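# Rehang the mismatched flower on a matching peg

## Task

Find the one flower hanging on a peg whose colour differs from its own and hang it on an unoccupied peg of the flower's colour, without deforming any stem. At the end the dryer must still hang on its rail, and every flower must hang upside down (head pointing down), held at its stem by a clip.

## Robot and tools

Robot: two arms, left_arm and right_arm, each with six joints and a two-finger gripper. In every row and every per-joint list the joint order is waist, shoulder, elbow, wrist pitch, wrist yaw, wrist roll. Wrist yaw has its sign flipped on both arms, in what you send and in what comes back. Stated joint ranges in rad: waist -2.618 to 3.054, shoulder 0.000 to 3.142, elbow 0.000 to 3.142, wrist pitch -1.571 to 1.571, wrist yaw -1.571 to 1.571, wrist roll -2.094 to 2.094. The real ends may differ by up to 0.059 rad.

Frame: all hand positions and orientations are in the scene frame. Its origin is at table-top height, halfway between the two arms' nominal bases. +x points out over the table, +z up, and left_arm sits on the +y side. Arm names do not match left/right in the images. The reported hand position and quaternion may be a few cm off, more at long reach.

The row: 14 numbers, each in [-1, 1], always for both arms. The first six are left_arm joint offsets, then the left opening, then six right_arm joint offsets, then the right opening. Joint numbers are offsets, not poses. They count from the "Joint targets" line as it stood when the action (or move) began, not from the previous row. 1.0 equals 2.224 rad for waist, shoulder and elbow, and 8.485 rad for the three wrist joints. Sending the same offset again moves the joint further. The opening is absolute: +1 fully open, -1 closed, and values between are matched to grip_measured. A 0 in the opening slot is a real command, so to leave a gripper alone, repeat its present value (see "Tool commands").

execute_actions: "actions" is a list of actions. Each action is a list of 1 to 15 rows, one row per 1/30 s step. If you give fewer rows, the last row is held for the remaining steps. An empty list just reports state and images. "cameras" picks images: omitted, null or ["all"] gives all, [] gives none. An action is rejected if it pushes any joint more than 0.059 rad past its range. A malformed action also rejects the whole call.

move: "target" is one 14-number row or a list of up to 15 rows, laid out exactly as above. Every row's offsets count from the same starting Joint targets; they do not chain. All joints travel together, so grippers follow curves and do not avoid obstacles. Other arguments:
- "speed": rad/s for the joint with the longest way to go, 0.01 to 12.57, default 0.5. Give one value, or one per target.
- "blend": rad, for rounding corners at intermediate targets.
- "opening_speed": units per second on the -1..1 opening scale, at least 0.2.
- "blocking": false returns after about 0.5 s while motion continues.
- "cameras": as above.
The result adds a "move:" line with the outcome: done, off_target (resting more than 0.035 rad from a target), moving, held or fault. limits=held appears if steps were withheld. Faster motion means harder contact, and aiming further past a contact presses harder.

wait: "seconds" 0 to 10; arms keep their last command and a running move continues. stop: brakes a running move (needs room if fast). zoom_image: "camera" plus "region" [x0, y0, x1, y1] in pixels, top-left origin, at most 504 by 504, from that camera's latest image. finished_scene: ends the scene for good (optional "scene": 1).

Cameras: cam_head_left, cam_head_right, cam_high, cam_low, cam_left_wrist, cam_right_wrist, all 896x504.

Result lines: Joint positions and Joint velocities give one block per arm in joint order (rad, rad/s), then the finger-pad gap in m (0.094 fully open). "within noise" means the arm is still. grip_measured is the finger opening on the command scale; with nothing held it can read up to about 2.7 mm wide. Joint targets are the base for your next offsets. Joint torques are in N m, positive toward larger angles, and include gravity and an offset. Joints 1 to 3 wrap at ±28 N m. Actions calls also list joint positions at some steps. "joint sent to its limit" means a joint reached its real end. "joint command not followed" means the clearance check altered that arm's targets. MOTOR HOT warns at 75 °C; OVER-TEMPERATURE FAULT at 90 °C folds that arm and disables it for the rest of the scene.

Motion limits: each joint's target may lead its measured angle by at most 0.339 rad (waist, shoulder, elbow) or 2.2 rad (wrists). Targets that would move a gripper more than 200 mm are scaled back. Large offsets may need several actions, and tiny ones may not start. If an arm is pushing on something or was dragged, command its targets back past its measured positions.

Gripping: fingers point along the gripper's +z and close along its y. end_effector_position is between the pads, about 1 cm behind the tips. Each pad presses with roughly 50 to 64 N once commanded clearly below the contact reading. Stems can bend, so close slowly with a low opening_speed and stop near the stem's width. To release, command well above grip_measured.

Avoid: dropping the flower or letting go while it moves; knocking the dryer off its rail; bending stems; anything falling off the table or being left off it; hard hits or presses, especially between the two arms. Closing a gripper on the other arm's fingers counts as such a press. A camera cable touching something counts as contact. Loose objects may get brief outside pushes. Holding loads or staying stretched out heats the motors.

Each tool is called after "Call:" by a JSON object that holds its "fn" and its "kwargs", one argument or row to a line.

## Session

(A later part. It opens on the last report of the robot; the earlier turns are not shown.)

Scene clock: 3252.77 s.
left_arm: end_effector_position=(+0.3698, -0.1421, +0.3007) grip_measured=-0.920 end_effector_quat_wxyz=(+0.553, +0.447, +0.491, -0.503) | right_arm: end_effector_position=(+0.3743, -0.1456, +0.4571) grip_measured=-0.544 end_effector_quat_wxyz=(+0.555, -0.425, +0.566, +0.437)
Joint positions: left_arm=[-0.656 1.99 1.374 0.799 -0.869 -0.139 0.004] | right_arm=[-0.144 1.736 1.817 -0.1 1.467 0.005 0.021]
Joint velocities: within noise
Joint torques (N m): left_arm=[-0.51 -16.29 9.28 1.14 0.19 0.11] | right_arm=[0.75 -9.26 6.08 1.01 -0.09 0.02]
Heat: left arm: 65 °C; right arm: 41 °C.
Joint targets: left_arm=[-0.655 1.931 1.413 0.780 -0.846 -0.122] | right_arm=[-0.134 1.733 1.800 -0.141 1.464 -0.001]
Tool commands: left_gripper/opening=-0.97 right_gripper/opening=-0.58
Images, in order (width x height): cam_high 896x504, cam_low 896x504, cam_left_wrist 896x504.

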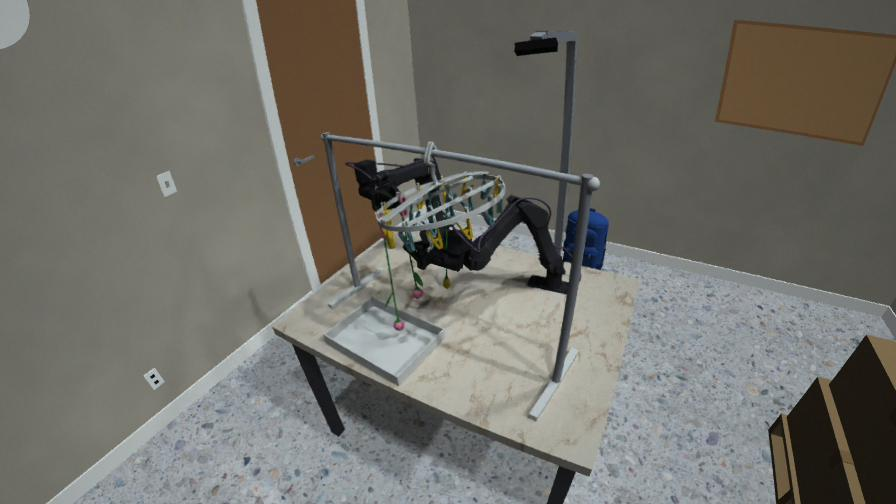

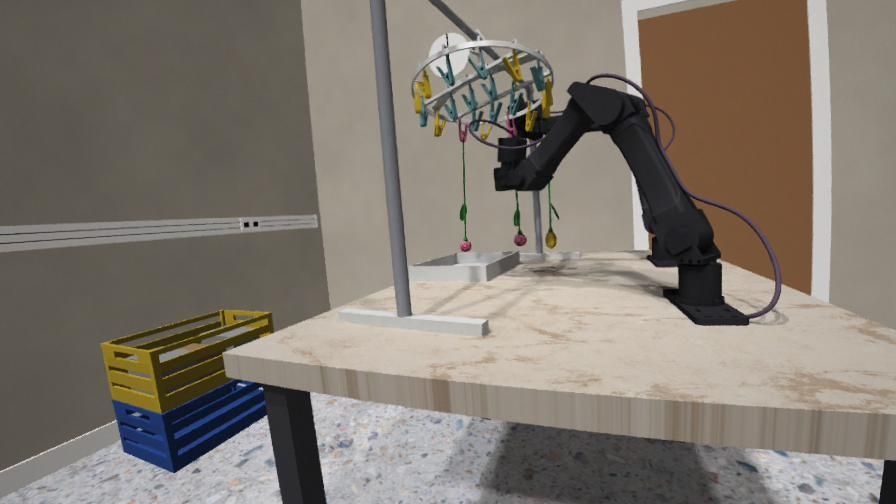

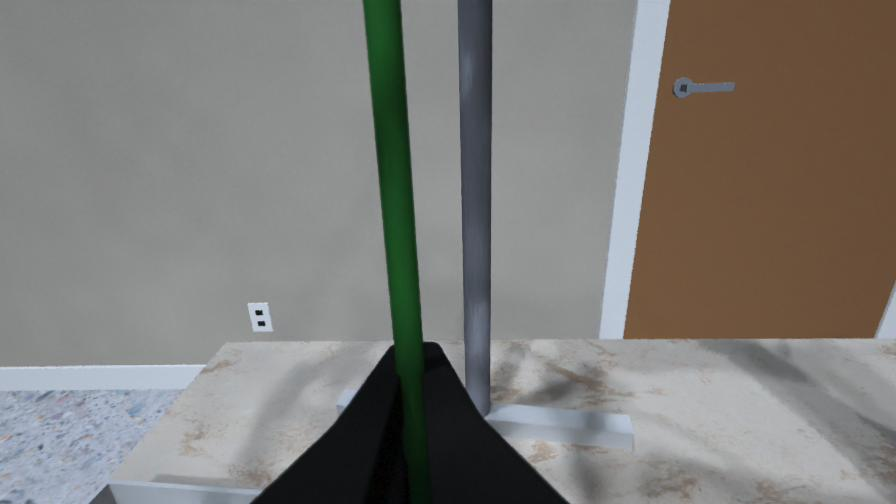

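Call:
{"fn": "zoom_image", "kwargs": {
  "camera": "cam_high",
  "region": [380, 190, 430, 270]
}}

Call:
{"fn": "zoom_image", "kwargs": {
  "camera": "cam_low",
  "region": [508, 132, 518, 142]
}}

Scaled by 6.300 from the camera's 896x504 image, which has a finer 1280x720 frame.

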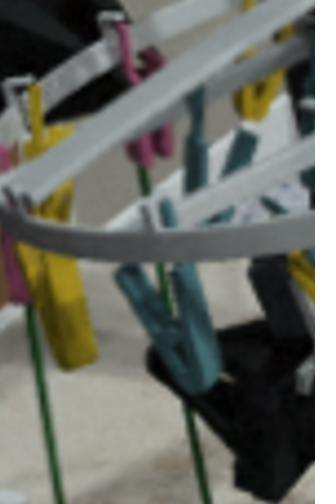

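Scaled by 50.400 from the camera's 896x504 image, which has a finer 1280x720 frame.

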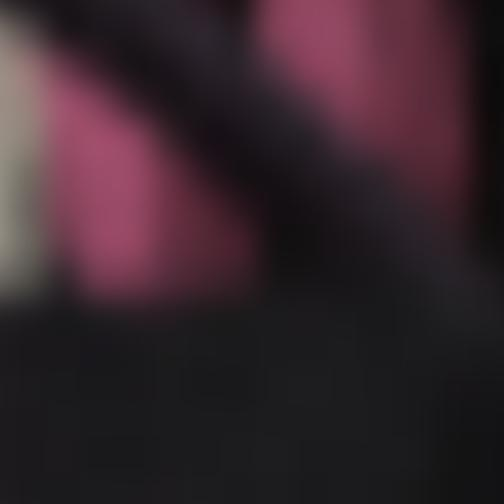

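Call:
{"fn": "zoom_image", "kwargs": {
  "camera": "cam_high",
  "region": [394, 190, 414, 222]
}}

Scaled by 15.750 from the camera's 896x504 image, which has a finer 1280x720 frame.

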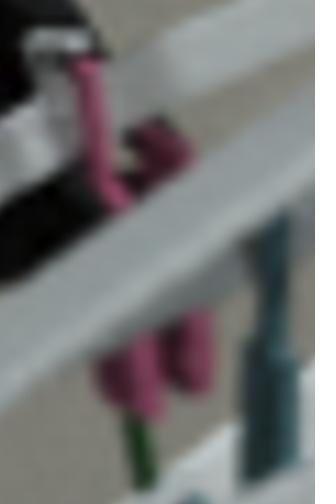

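Call:
{"fn": "move", "kwargs": {
  "target": [
    [0, 0, -0.0396, 0.01414, 0, 0, -0.97, 0, 0, 0, 0, 0, 0, -0.58],
    [0.0045, 0, -0.0540, 0.0170, 0, 0, -0.97, 0, 0, 0, 0, 0, 0, -0.58]
  ],
  "speed": 0.12,
  "cameras": ["cam_low", "cam_right_wrist", "cam_head_right", "cam_high"]
}}

Call:
{"fn": "zoom_image", "kwargs": {
  "camera": "cam_high",
  "region": [394, 190, 414, 222]
}}

Call:
{"fn": "zoom_image", "kwargs": {
  "camera": "cam_low",
  "region": [495, 115, 530, 155]
}}

Call:
{"fn": "zoom_image", "kwargs": {
  "camera": "cam_right_wrist",
  "region": [400, 424, 500, 504]
}}

Scene clock: 3487.20 s.
left_arm: end_effector_position=(+0.3637, -0.1377, +0.2865) grip_measured=-0.920 end_effector_quat_wxyz=(+0.550, +0.447, +0.495, -0.503) | right_arm: end_effector_position=(+0.3741, -0.1450, +0.4571) grip_measured=-0.544 end_effector_quat_wxyz=(+0.555, -0.425, +0.566, +0.437)
Joint positions: left_arm=[-0.656 1.981 1.306 0.848 -0.867 -0.139 0.004] | right_arm=[-0.143 1.736 1.817 -0.1 1.467 0.005 0.021]
Joint velocities: within noise
Joint torques (N m): left_arm=[0.38 -15.12 4.57 1.97 0.22 0.12] | right_arm=[0.75 -9.28 6.08 1.01 -0.09 0.02]
Heat: left arm: 76 °C; right arm: 41 °C. Fold the left arm in close to its base, or ease its load, before you think long.
Joint targets: left_arm=[-0.645 1.931 1.292 0.924 -0.846 -0.122] | right_arm=[-0.134 1.733 1.800 -0.141 1.464 -0.001]
MOTOR HOT: the shoulder of the left arm reports 76 °C; the controller's stop level is 90 °C. To cool a motor, set the load down, stop pushing, or move to a pose that needs little force.
move: off_target (left_arm, right_arm); left_arm: the wrist pitch is farthest, 0.076 rad from its target; right_arm: the wrist pitch is farthest, 0.041 rad from its target
Images, in order (width x height): cam_head_right 896x504, cam_high 896x504, cam_low 896x504, cam_right_wrist 896x504.

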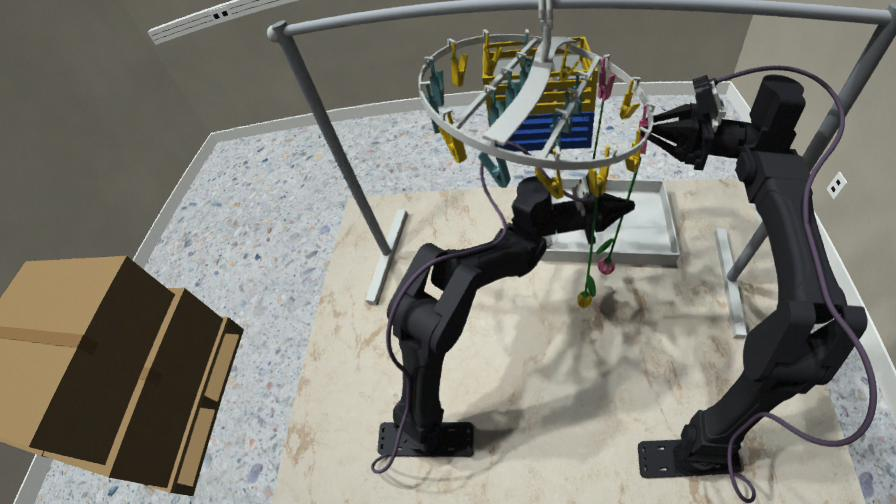

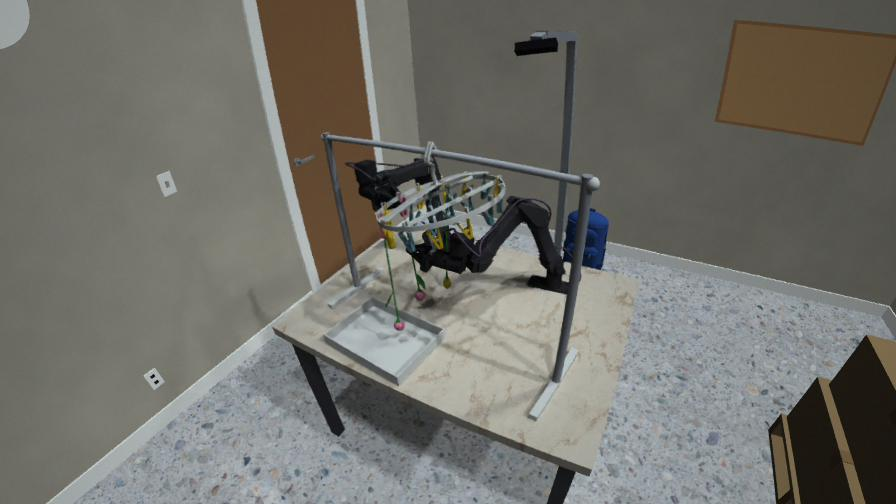

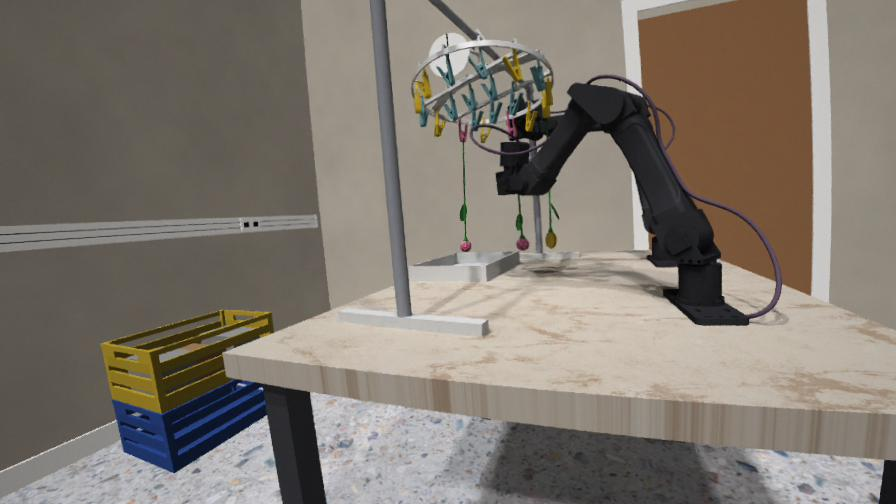

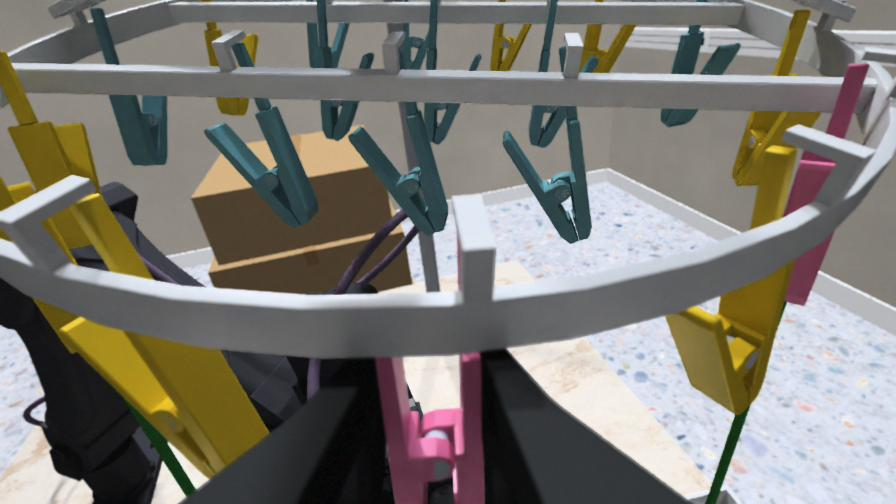

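Scaled by 15.750 from the camera's 896x504 image, which has a finer 1280x720 frame.

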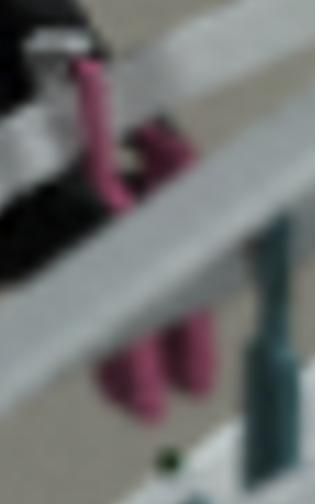

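Scaled by 12.600 from the camera's 896x504 image, which has a finer 1280x720 frame.

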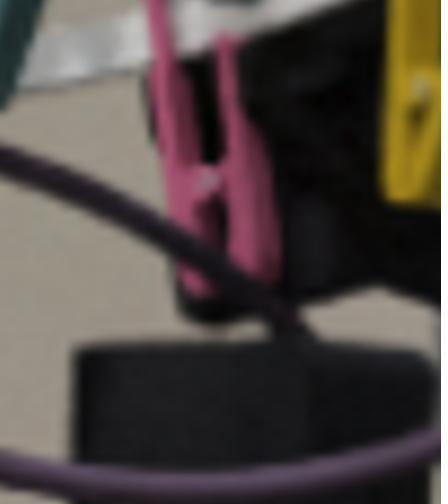

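Scaled by 5.040 from the camera's 896x504 image, which has a finer 1280x720 frame.

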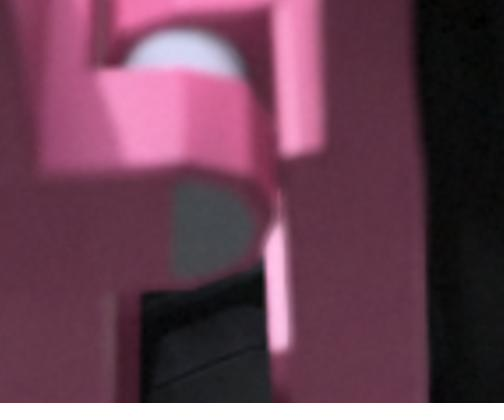

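Call:
{"fn": "move", "kwargs": {
  "target": [0, 0.018, 0, -0.0035, 0, 0, -0.97, 0, 0, 0, 0, 0, 0, -0.58],
  "speed": 0.15,
  "cameras": ["cam_high"]
}}

Scene clock: 3494.80 s.
left_arm: end_effector_position=(+0.3636, -0.1376, +0.2868) grip_measured=-0.920 end_effector_quat_wxyz=(+0.551, +0.447, +0.494, -0.503) | right_arm: end_effector_position=(+0.3741, -0.1450, +0.4571) grip_measured=-0.544 end_effector_quat_wxyz=(+0.555, -0.425, +0.566, +0.437)
Joint positions: left_arm=[-0.656 1.981 1.306 0.85 -0.867 -0.139 0.004] | right_arm=[-0.143 1.736 1.817 -0.1 1.467 0.005 0.021]
Joint velocities: within noise
Joint torques (N m): left_arm=[0.34 -11.3 4.6 1.69 0.2 0.11] | right_arm=[0.75 -9.28 6.08 1.02 -0.09 0.03]
Heat: left arm: 80 °C; right arm: 41 °C. Fold the left arm in close to its base, or ease its load, before you think long.
Joint targets: left_arm=[-0.645 1.971 1.292 0.895 -0.846 -0.122] | right_arm=[-0.134 1.733 1.800 -0.141 1.464 -0.001]
MOTOR HOT: still on. The shoulder of the left arm reports 80 °C.
move: off_target (left_arm, right_arm); left_arm: the wrist pitch is farthest, 0.045 rad from its target; right_arm: the wrist pitch is farthest, 0.041 rad from its target
Images, in order (width x height): cam_high 896x504.

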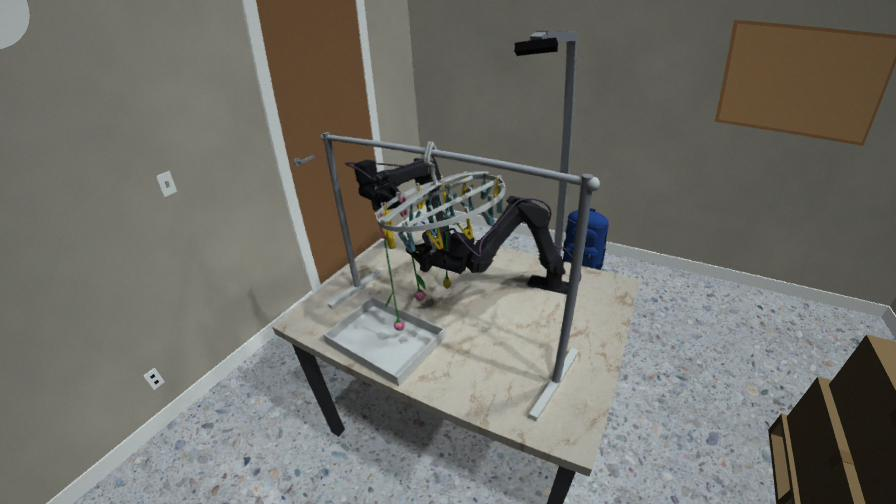

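Call:
{"fn": "wait", "kwargs": {
  "seconds": 3,
  "cameras": []
}}

Scene clock: 3499.90 s.
left_arm: end_effector_position=(+0.3636, -0.1376, +0.2868) grip_measured=-0.920 end_effector_quat_wxyz=(+0.551, +0.447, +0.494, -0.503) | right_arm: end_effector_position=(+0.3741, -0.1450, +0.4571) grip_measured=-0.544 end_effector_quat_wxyz=(+0.555, -0.425, +0.566, +0.437)
Joint positions: left_arm=[-0.656 1.981 1.306 0.85 -0.867 -0.139 0.004] | right_arm=[-0.143 1.736 1.817 -0.1 1.467 0.005 0.021]
Joint velocities: within noise
Joint torques (N m): left_arm=[0.61 -11.15 4.46 1.67 0.18 0.12] | right_arm=[0.75 -9.28 6.08 1.01 -0.09 0.02]
Heat: left arm: 78 °C; right arm: 41 °C. Fold the left arm in close to its base, or ease its load, before you think long.
Joint targets: left_arm=[-0.645 1.971 1.292 0.895 -0.846 -0.122] | right_arm=[-0.134 1.733 1.800 -0.141 1.464 -0.001]
Tool commands: left_gripper/opening=-0.97 right_gripper/opening=-0.58
MOTOR HOT: still on. The shoulder of the left arm reports 78 °C.
wait: 3.00 s; at rest from the start
No camera images: "cameras" was empty.

Call:
{"fn": "zoom_image", "kwargs": {
  "camera": "cam_high",
  "region": [396, 208, 412, 224]
}}

Call:
{"fn": "wait", "kwargs": {
  "seconds": 0,
  "cameras": ["cam_head_right", "cam_head_left"]
}}

Call:
{"fn": "zoom_image", "kwargs": {
  "camera": "cam_head_right",
  "region": [632, 128, 656, 164]
}}

Call:
{"fn": "zoom_image", "kwargs": {
  "camera": "cam_head_left",
  "region": [636, 132, 664, 174]
}}

Scaled by 31.500 from the camera's 896x504 image, which has a finer 1280x720 frame.

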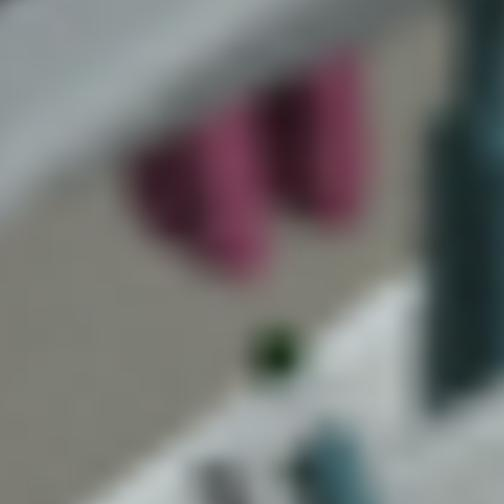

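Scene clock: 3515.97 s.
left_arm: end_effector_position=(+0.3636, -0.1376, +0.2868) grip_measured=-0.920 end_effector_quat_wxyz=(+0.551, +0.447, +0.494, -0.503) | right_arm: end_effector_position=(+0.3741, -0.1450, +0.4571) grip_measured=-0.544 end_effector_quat_wxyz=(+0.555, -0.425, +0.566, +0.437)
Joint positions: left_arm=[-0.656 1.981 1.306 0.85 -0.867 -0.139 0.004] | right_arm=[-0.143 1.736 1.817 -0.1 1.467 0.005 0.021]
Joint velocities: within noise
Joint torques (N m): left_arm=[0.32 -11.25 4.46 1.7 0.19 0.11] | right_arm=[0.75 -9.26 6.08 1.02 -0.09 0.02]
Heat: left arm: 77 °C; right arm: 41 °C. Fold the left arm in close to its base, or ease its load, before you think long.
Joint targets: left_arm=[-0.645 1.971 1.292 0.895 -0.846 -0.122] | right_arm=[-0.134 1.733 1.800 -0.141 1.464 -0.001]
Tool commands: left_gripper/opening=-0.97 right_gripper/opening=-0.58
MOTOR HOT: still on. The shoulder of the left arm reports 77 °C.
Images, in order (width x height): cam_head_left 896x504, cam_head_right 896x504.

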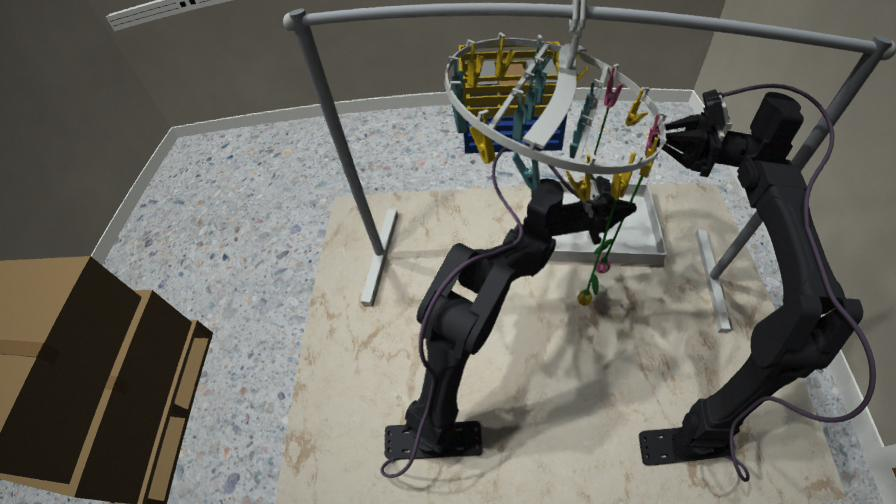

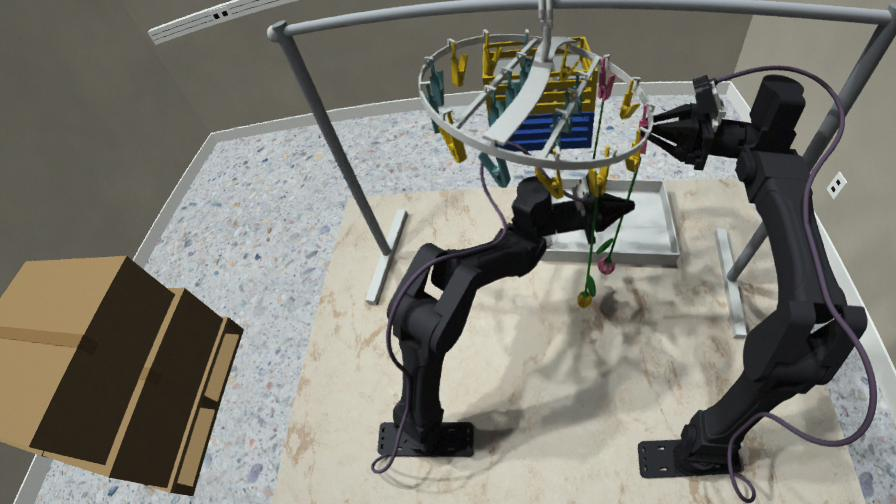

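Scaled by 14.000 from the camera's 896x504 image, which has a finer 1280x720 frame.

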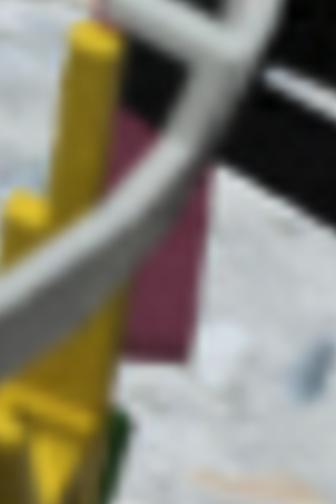

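Scaled by 12.000 from the camera's 896x504 image, which has a finer 1280x720 frame.

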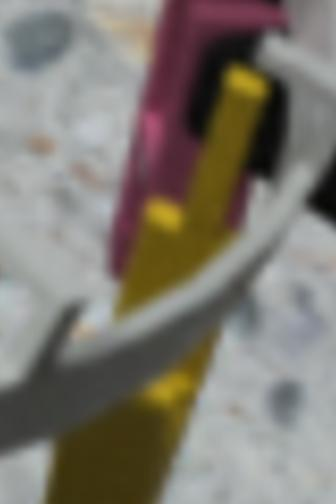

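Call:
{"fn": "move", "kwargs": {
  "target": [
    [0.0036, -0.0225, 0.0364, -0.0118, 0, 0, -0.97, 0, 0, 0, 0, 0, 0, -0.58],
    [0.0036, -0.0067, 0.0270, -0.0095, 0, 0, -0.97, 0, 0, 0, 0, 0, 0, -0.58]
  ],
  "speed": 0.12,
  "cameras": ["cam_low", "cam_right_wrist", "cam_head_right", "cam_high"]
}}

Call:
{"fn": "zoom_image", "kwargs": {
  "camera": "cam_high",
  "region": [396, 208, 412, 224]
}}

Call:
{"fn": "zoom_image", "kwargs": {
  "camera": "cam_low",
  "region": [495, 115, 530, 155]
}}

Call:
{"fn": "zoom_image", "kwargs": {
  "camera": "cam_head_right",
  "region": [632, 128, 656, 164]
}}

Scene clock: 3658.50 s.
left_arm: end_effector_position=(+0.3702, -0.1321, +0.2895) grip_measured=-0.920 end_effector_quat_wxyz=(+0.554, +0.443, +0.499, -0.499) | right_arm: end_effector_position=(+0.3741, -0.1450, +0.4571) grip_measured=-0.544 end_effector_quat_wxyz=(+0.555, -0.425, +0.566, +0.437)
Joint positions: left_arm=[-0.64 1.976 1.314 0.834 -0.867 -0.139 0.004] | right_arm=[-0.143 1.736 1.817 -0.1 1.467 0.005 0.021]
Joint velocities: within noise
Joint torques (N m): left_arm=[0.62 -12.03 8.98 1.1 0.19 0.1] | right_arm=[0.75 -9.26 6.08 1.02 -0.09 0.02]
Heat: left arm: 74 °C; right arm: 41 °C. Fold the left arm in close to its base, or ease its load, before you think long.
Joint targets: left_arm=[-0.637 1.956 1.352 0.814 -0.846 -0.122] | right_arm=[-0.134 1.733 1.800 -0.141 1.464 -0.001]
MOTOR HOT: still on. The shoulder of the left arm reports 74 °C.
move: off_target (left_arm, right_arm); left_arm: the elbow is farthest, 0.038 rad from its target; right_arm: the wrist pitch is farthest, 0.041 rad from its target
Images, in order (width x height): cam_head_right 896x504, cam_high 896x504, cam_low 896x504, cam_right_wrist 896x504.

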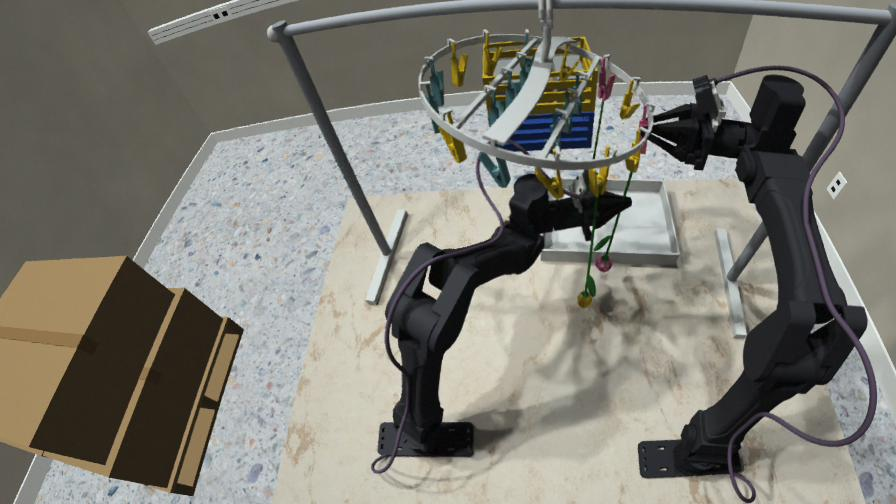

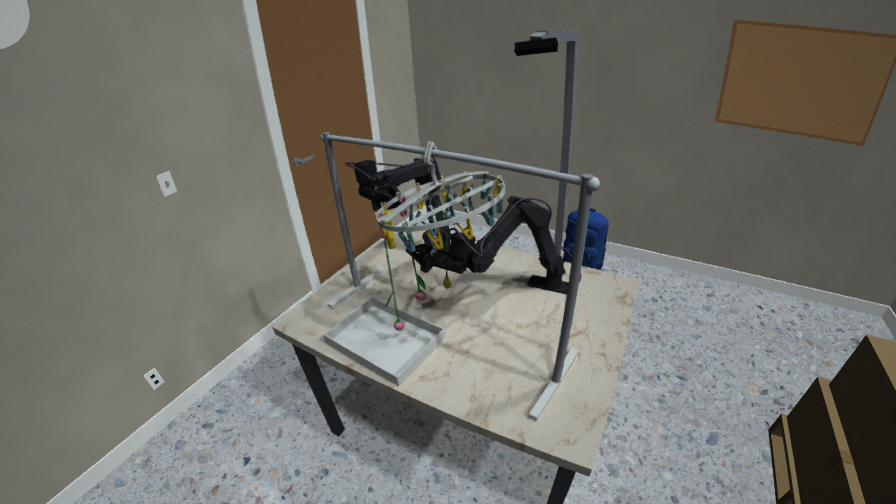

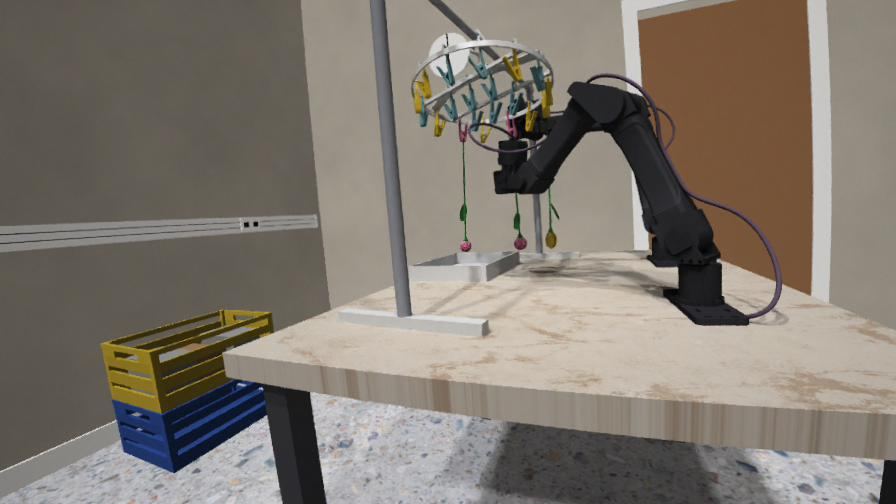

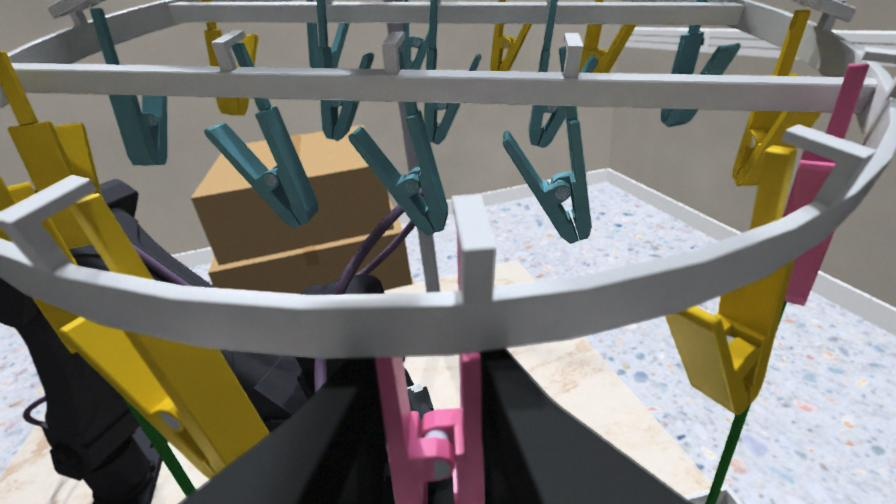

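Scaled by 31.500 from the camera's 896x504 image, which has a finer 1280x720 frame.

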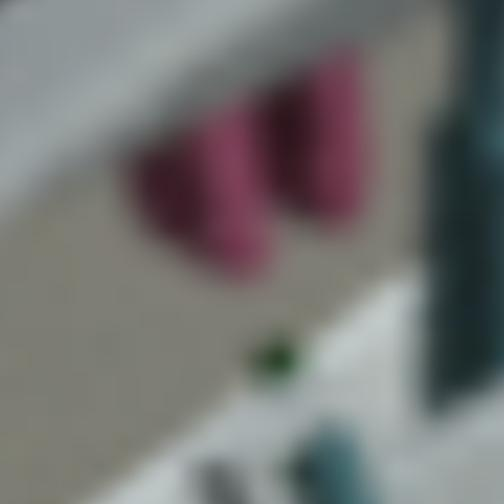

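Scaled by 12.600 from the camera's 896x504 image, which has a finer 1280x720 frame.

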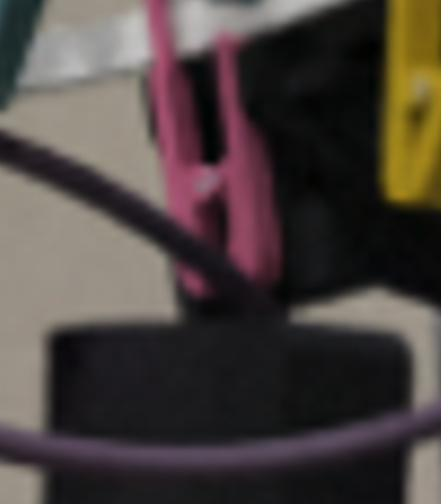

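Scaled by 14.000 from the camera's 896x504 image, which has a finer 1280x720 frame.

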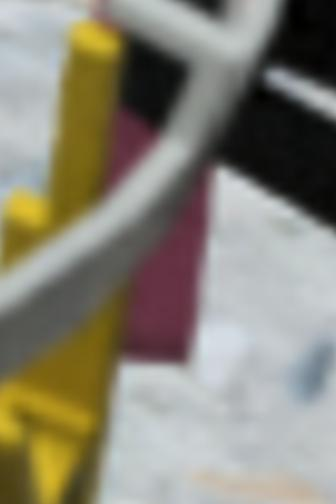

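Call:
{"fn": "move", "kwargs": {
  "target": [
    [-0.0081, -0.0189, 0.0126, -0.0034, 0, 0, -0.97, 0, 0, 0, 0, 0, 0, -0.58],
    [-0.0081, -0.0031, 0.0, -0.0015, 0, 0, -0.97, 0, 0, 0, 0, 0, 0, -0.58]
  ],
  "speed": 0.12,
  "cameras": ["cam_low", "cam_right_wrist", "cam_head_right", "cam_high"]
}}

Call:
{"fn": "zoom_image", "kwargs": {
  "camera": "cam_high",
  "region": [396, 208, 412, 224]
}}

Call:
{"fn": "zoom_image", "kwargs": {
  "camera": "cam_low",
  "region": [495, 115, 530, 155]
}}

Call:
{"fn": "zoom_image", "kwargs": {
  "camera": "cam_head_right",
  "region": [632, 128, 656, 164]
}}

Scene clock: 3690.50 s.
left_arm: end_effector_position=(+0.3662, -0.1354, +0.2930) grip_measured=-0.920 end_effector_quat_wxyz=(+0.552, +0.445, +0.497, -0.501) | right_arm: end_effector_position=(+0.3741, -0.1450, +0.4571) grip_measured=-0.544 end_effector_quat_wxyz=(+0.555, -0.425, +0.566, +0.437)
Joint positions: left_arm=[-0.65 1.97 1.32 0.822 -0.867 -0.139 0.004] | right_arm=[-0.143 1.736 1.817 -0.1 1.467 0.005 0.021]
Joint velocities: within noise
Joint torques (N m): left_arm=[-0.7 -12.19 8.57 1.1 0.25 0.14] | right_arm=[0.75 -9.28 6.06 1.01 -0.09 0.02]
Heat: left arm: 78 °C; right arm: 41 °C. Fold the left arm in close to its base, or ease its load, before you think long.
Joint targets: left_arm=[-0.655 1.949 1.352 0.801 -0.846 -0.122] | right_arm=[-0.134 1.733 1.800 -0.141 1.464 -0.001]
MOTOR HOT: still on. The shoulder of the left arm reports 78 °C.
move: off_target (right_arm); right_arm: the wrist pitch is farthest, 0.041 rad from its target
Images, in order (width x height): cam_head_right 896x504, cam_high 896x504, cam_low 896x504, cam_right_wrist 896x504.

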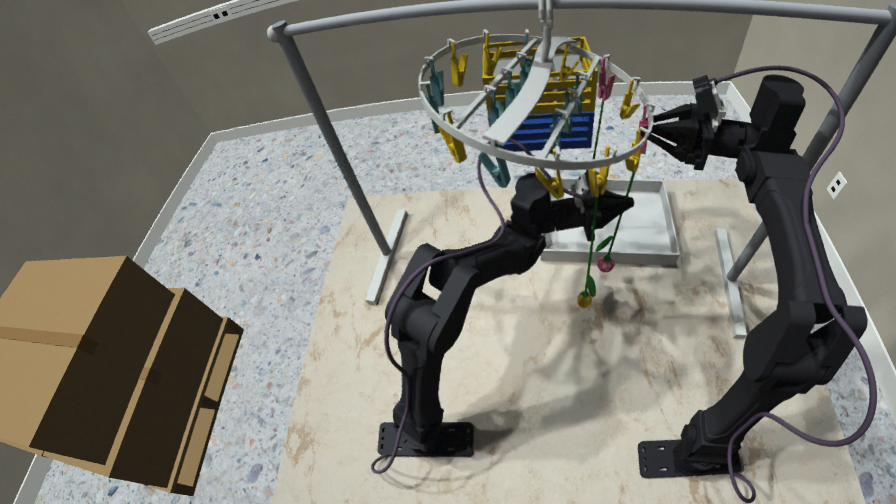

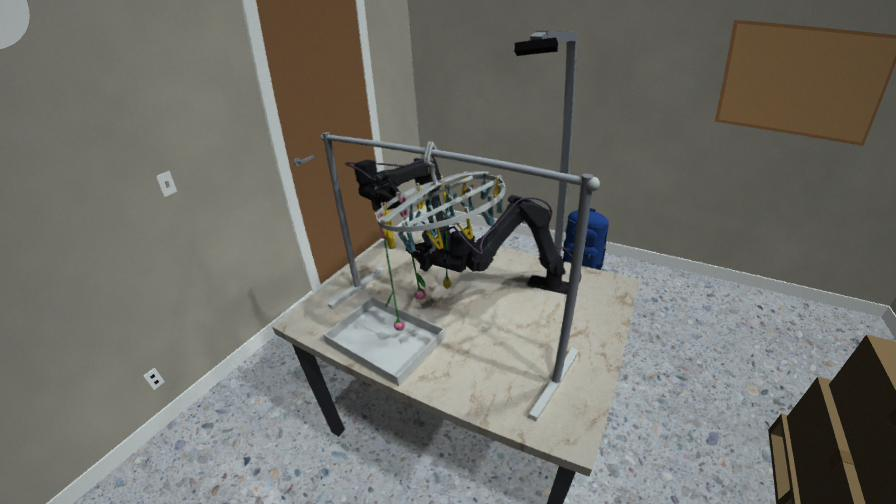

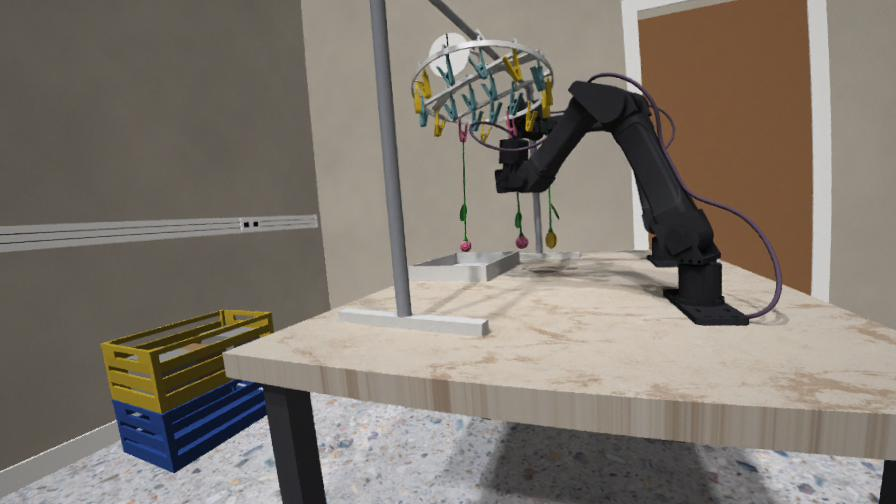

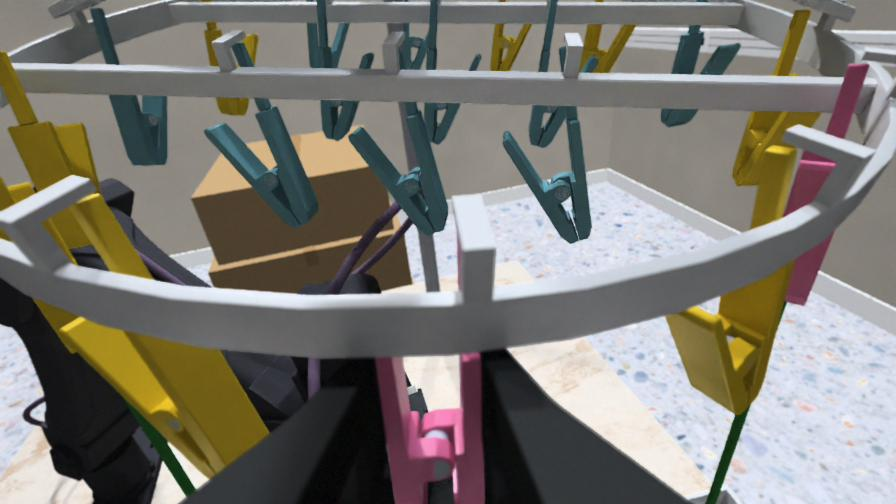

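Scaled by 31.500 from the camera's 896x504 image, which has a finer 1280x720 frame.

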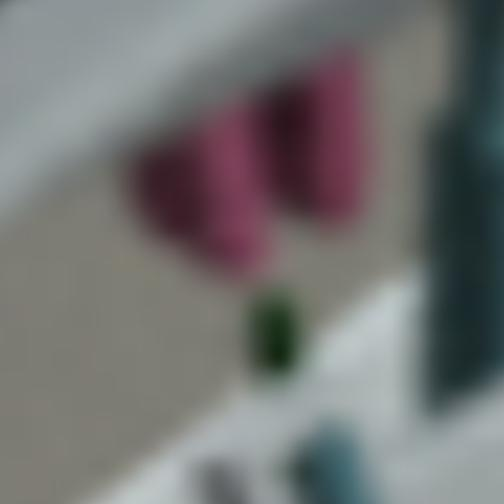

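Scaled by 12.600 from the camera's 896x504 image, which has a finer 1280x720 frame.

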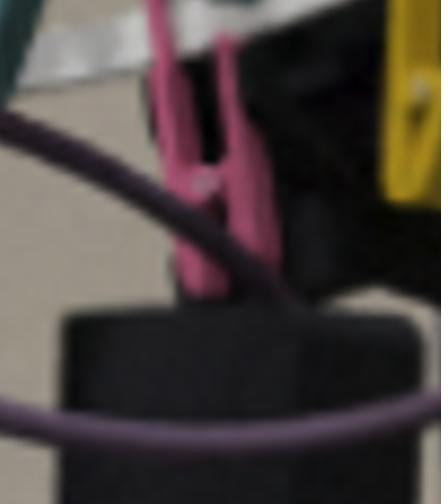

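Scaled by 14.000 from the camera's 896x504 image, which has a finer 1280x720 frame.

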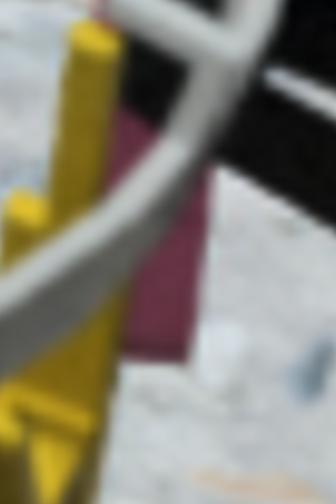

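Call:
{"fn": "move", "kwargs": {
  "target": [
    [0.0014, -0.0198, 0.0180, -0.0051, 0, 0, -0.97, 0, 0, 0, 0, 0, 0, -0.58],
    [0.0014, -0.0040, 0.0045, -0.0027, 0, 0, -0.97, 0, 0, 0, 0, 0, 0, -0.58]
  ],
  "speed": 0.12,
  "cameras": ["cam_low", "cam_right_wrist", "cam_head_right", "cam_high"]
}}

Call:
{"fn": "zoom_image", "kwargs": {
  "camera": "cam_high",
  "region": [396, 208, 412, 224]
}}

Call:
{"fn": "zoom_image", "kwargs": {
  "camera": "cam_low",
  "region": [495, 115, 530, 155]
}}

Call:
{"fn": "zoom_image", "kwargs": {
  "camera": "cam_right_wrist",
  "region": [400, 424, 500, 504]
}}

Scene clock: 3731.23 s.
left_arm: end_effector_position=(+0.3640, -0.1369, +0.2985) grip_measured=-0.920 end_effector_quat_wxyz=(+0.549, +0.446, +0.497, -0.503) | right_arm: end_effector_position=(+0.3741, -0.1450, +0.4571) grip_measured=-0.544 end_effector_quat_wxyz=(+0.555, -0.425, +0.566, +0.437)
Joint positions: left_arm=[-0.654 1.96 1.331 0.797 -0.867 -0.139 0.004] | right_arm=[-0.143 1.736 1.817 -0.1 1.467 0.005 0.021]
Joint velocities: within noise
Joint torques (N m): left_arm=[-0.29 -12.08 8.49 1.1 0.23 0.14] | right_arm=[0.75 -9.26 6.08 1.01 -0.09 0.02]
Heat: left arm: 78 °C; right arm: 41 °C. Fold the left arm in close to its base, or ease its load, before you think long.
Joint targets: left_arm=[-0.652 1.941 1.362 0.778 -0.846 -0.122] | right_arm=[-0.134 1.733 1.800 -0.141 1.464 -0.001]
MOTOR HOT: still on. The shoulder of the left arm reports 78 °C.
move: off_target (right_arm); right_arm: the wrist pitch is farthest, 0.041 rad from its target
Images, in order (width x height): cam_head_right 896x504, cam_high 896x504, cam_low 896x504, cam_right_wrist 896x504.

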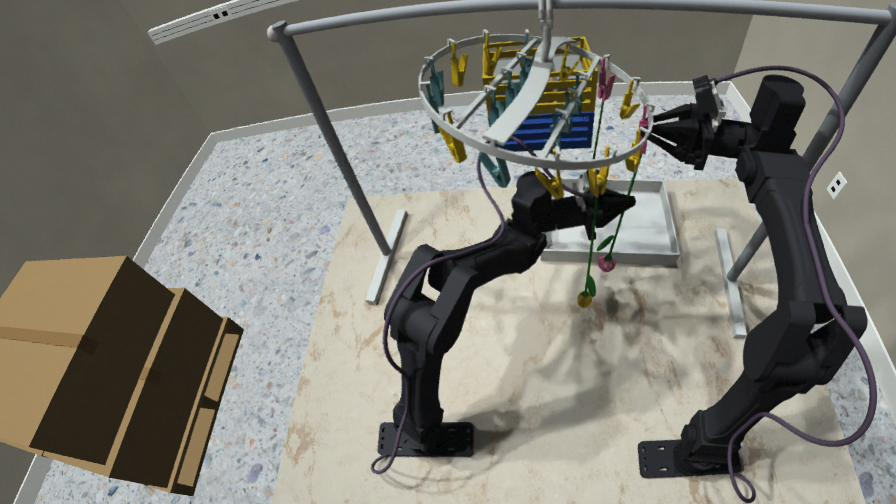

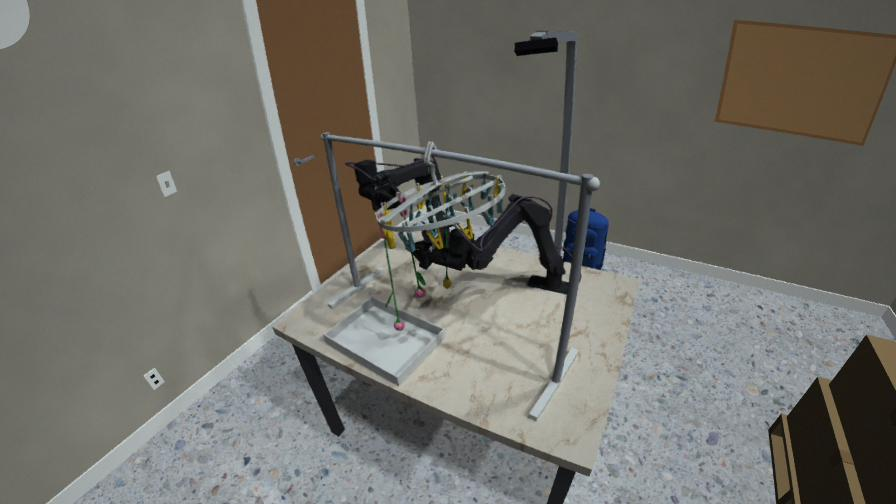

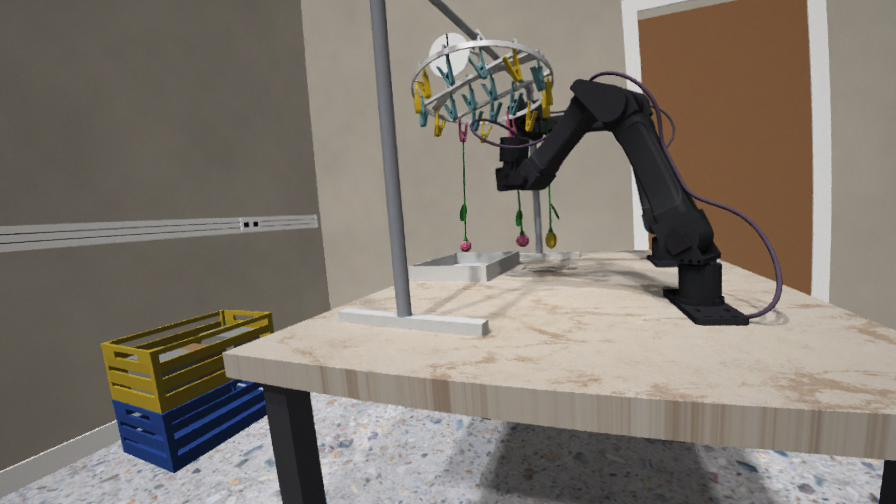

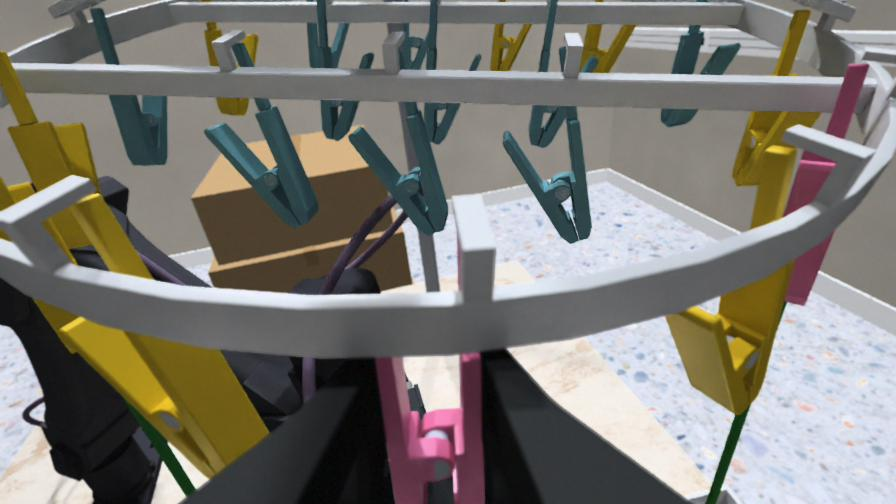

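Scaled by 31.500 from the camera's 896x504 image, which has a finer 1280x720 frame.

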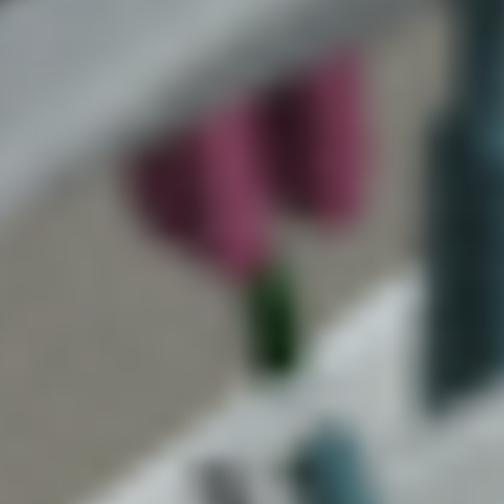

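Scaled by 12.600 from the camera's 896x504 image, which has a finer 1280x720 frame.

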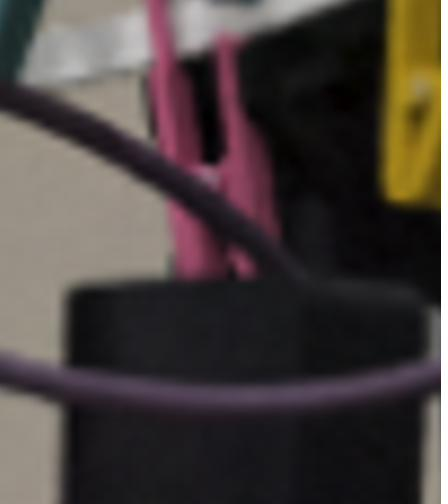

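Scaled by 5.040 from the camera's 896x504 image, which has a finer 1280x720 frame.

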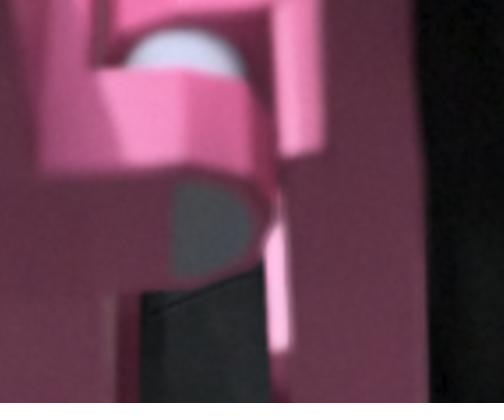

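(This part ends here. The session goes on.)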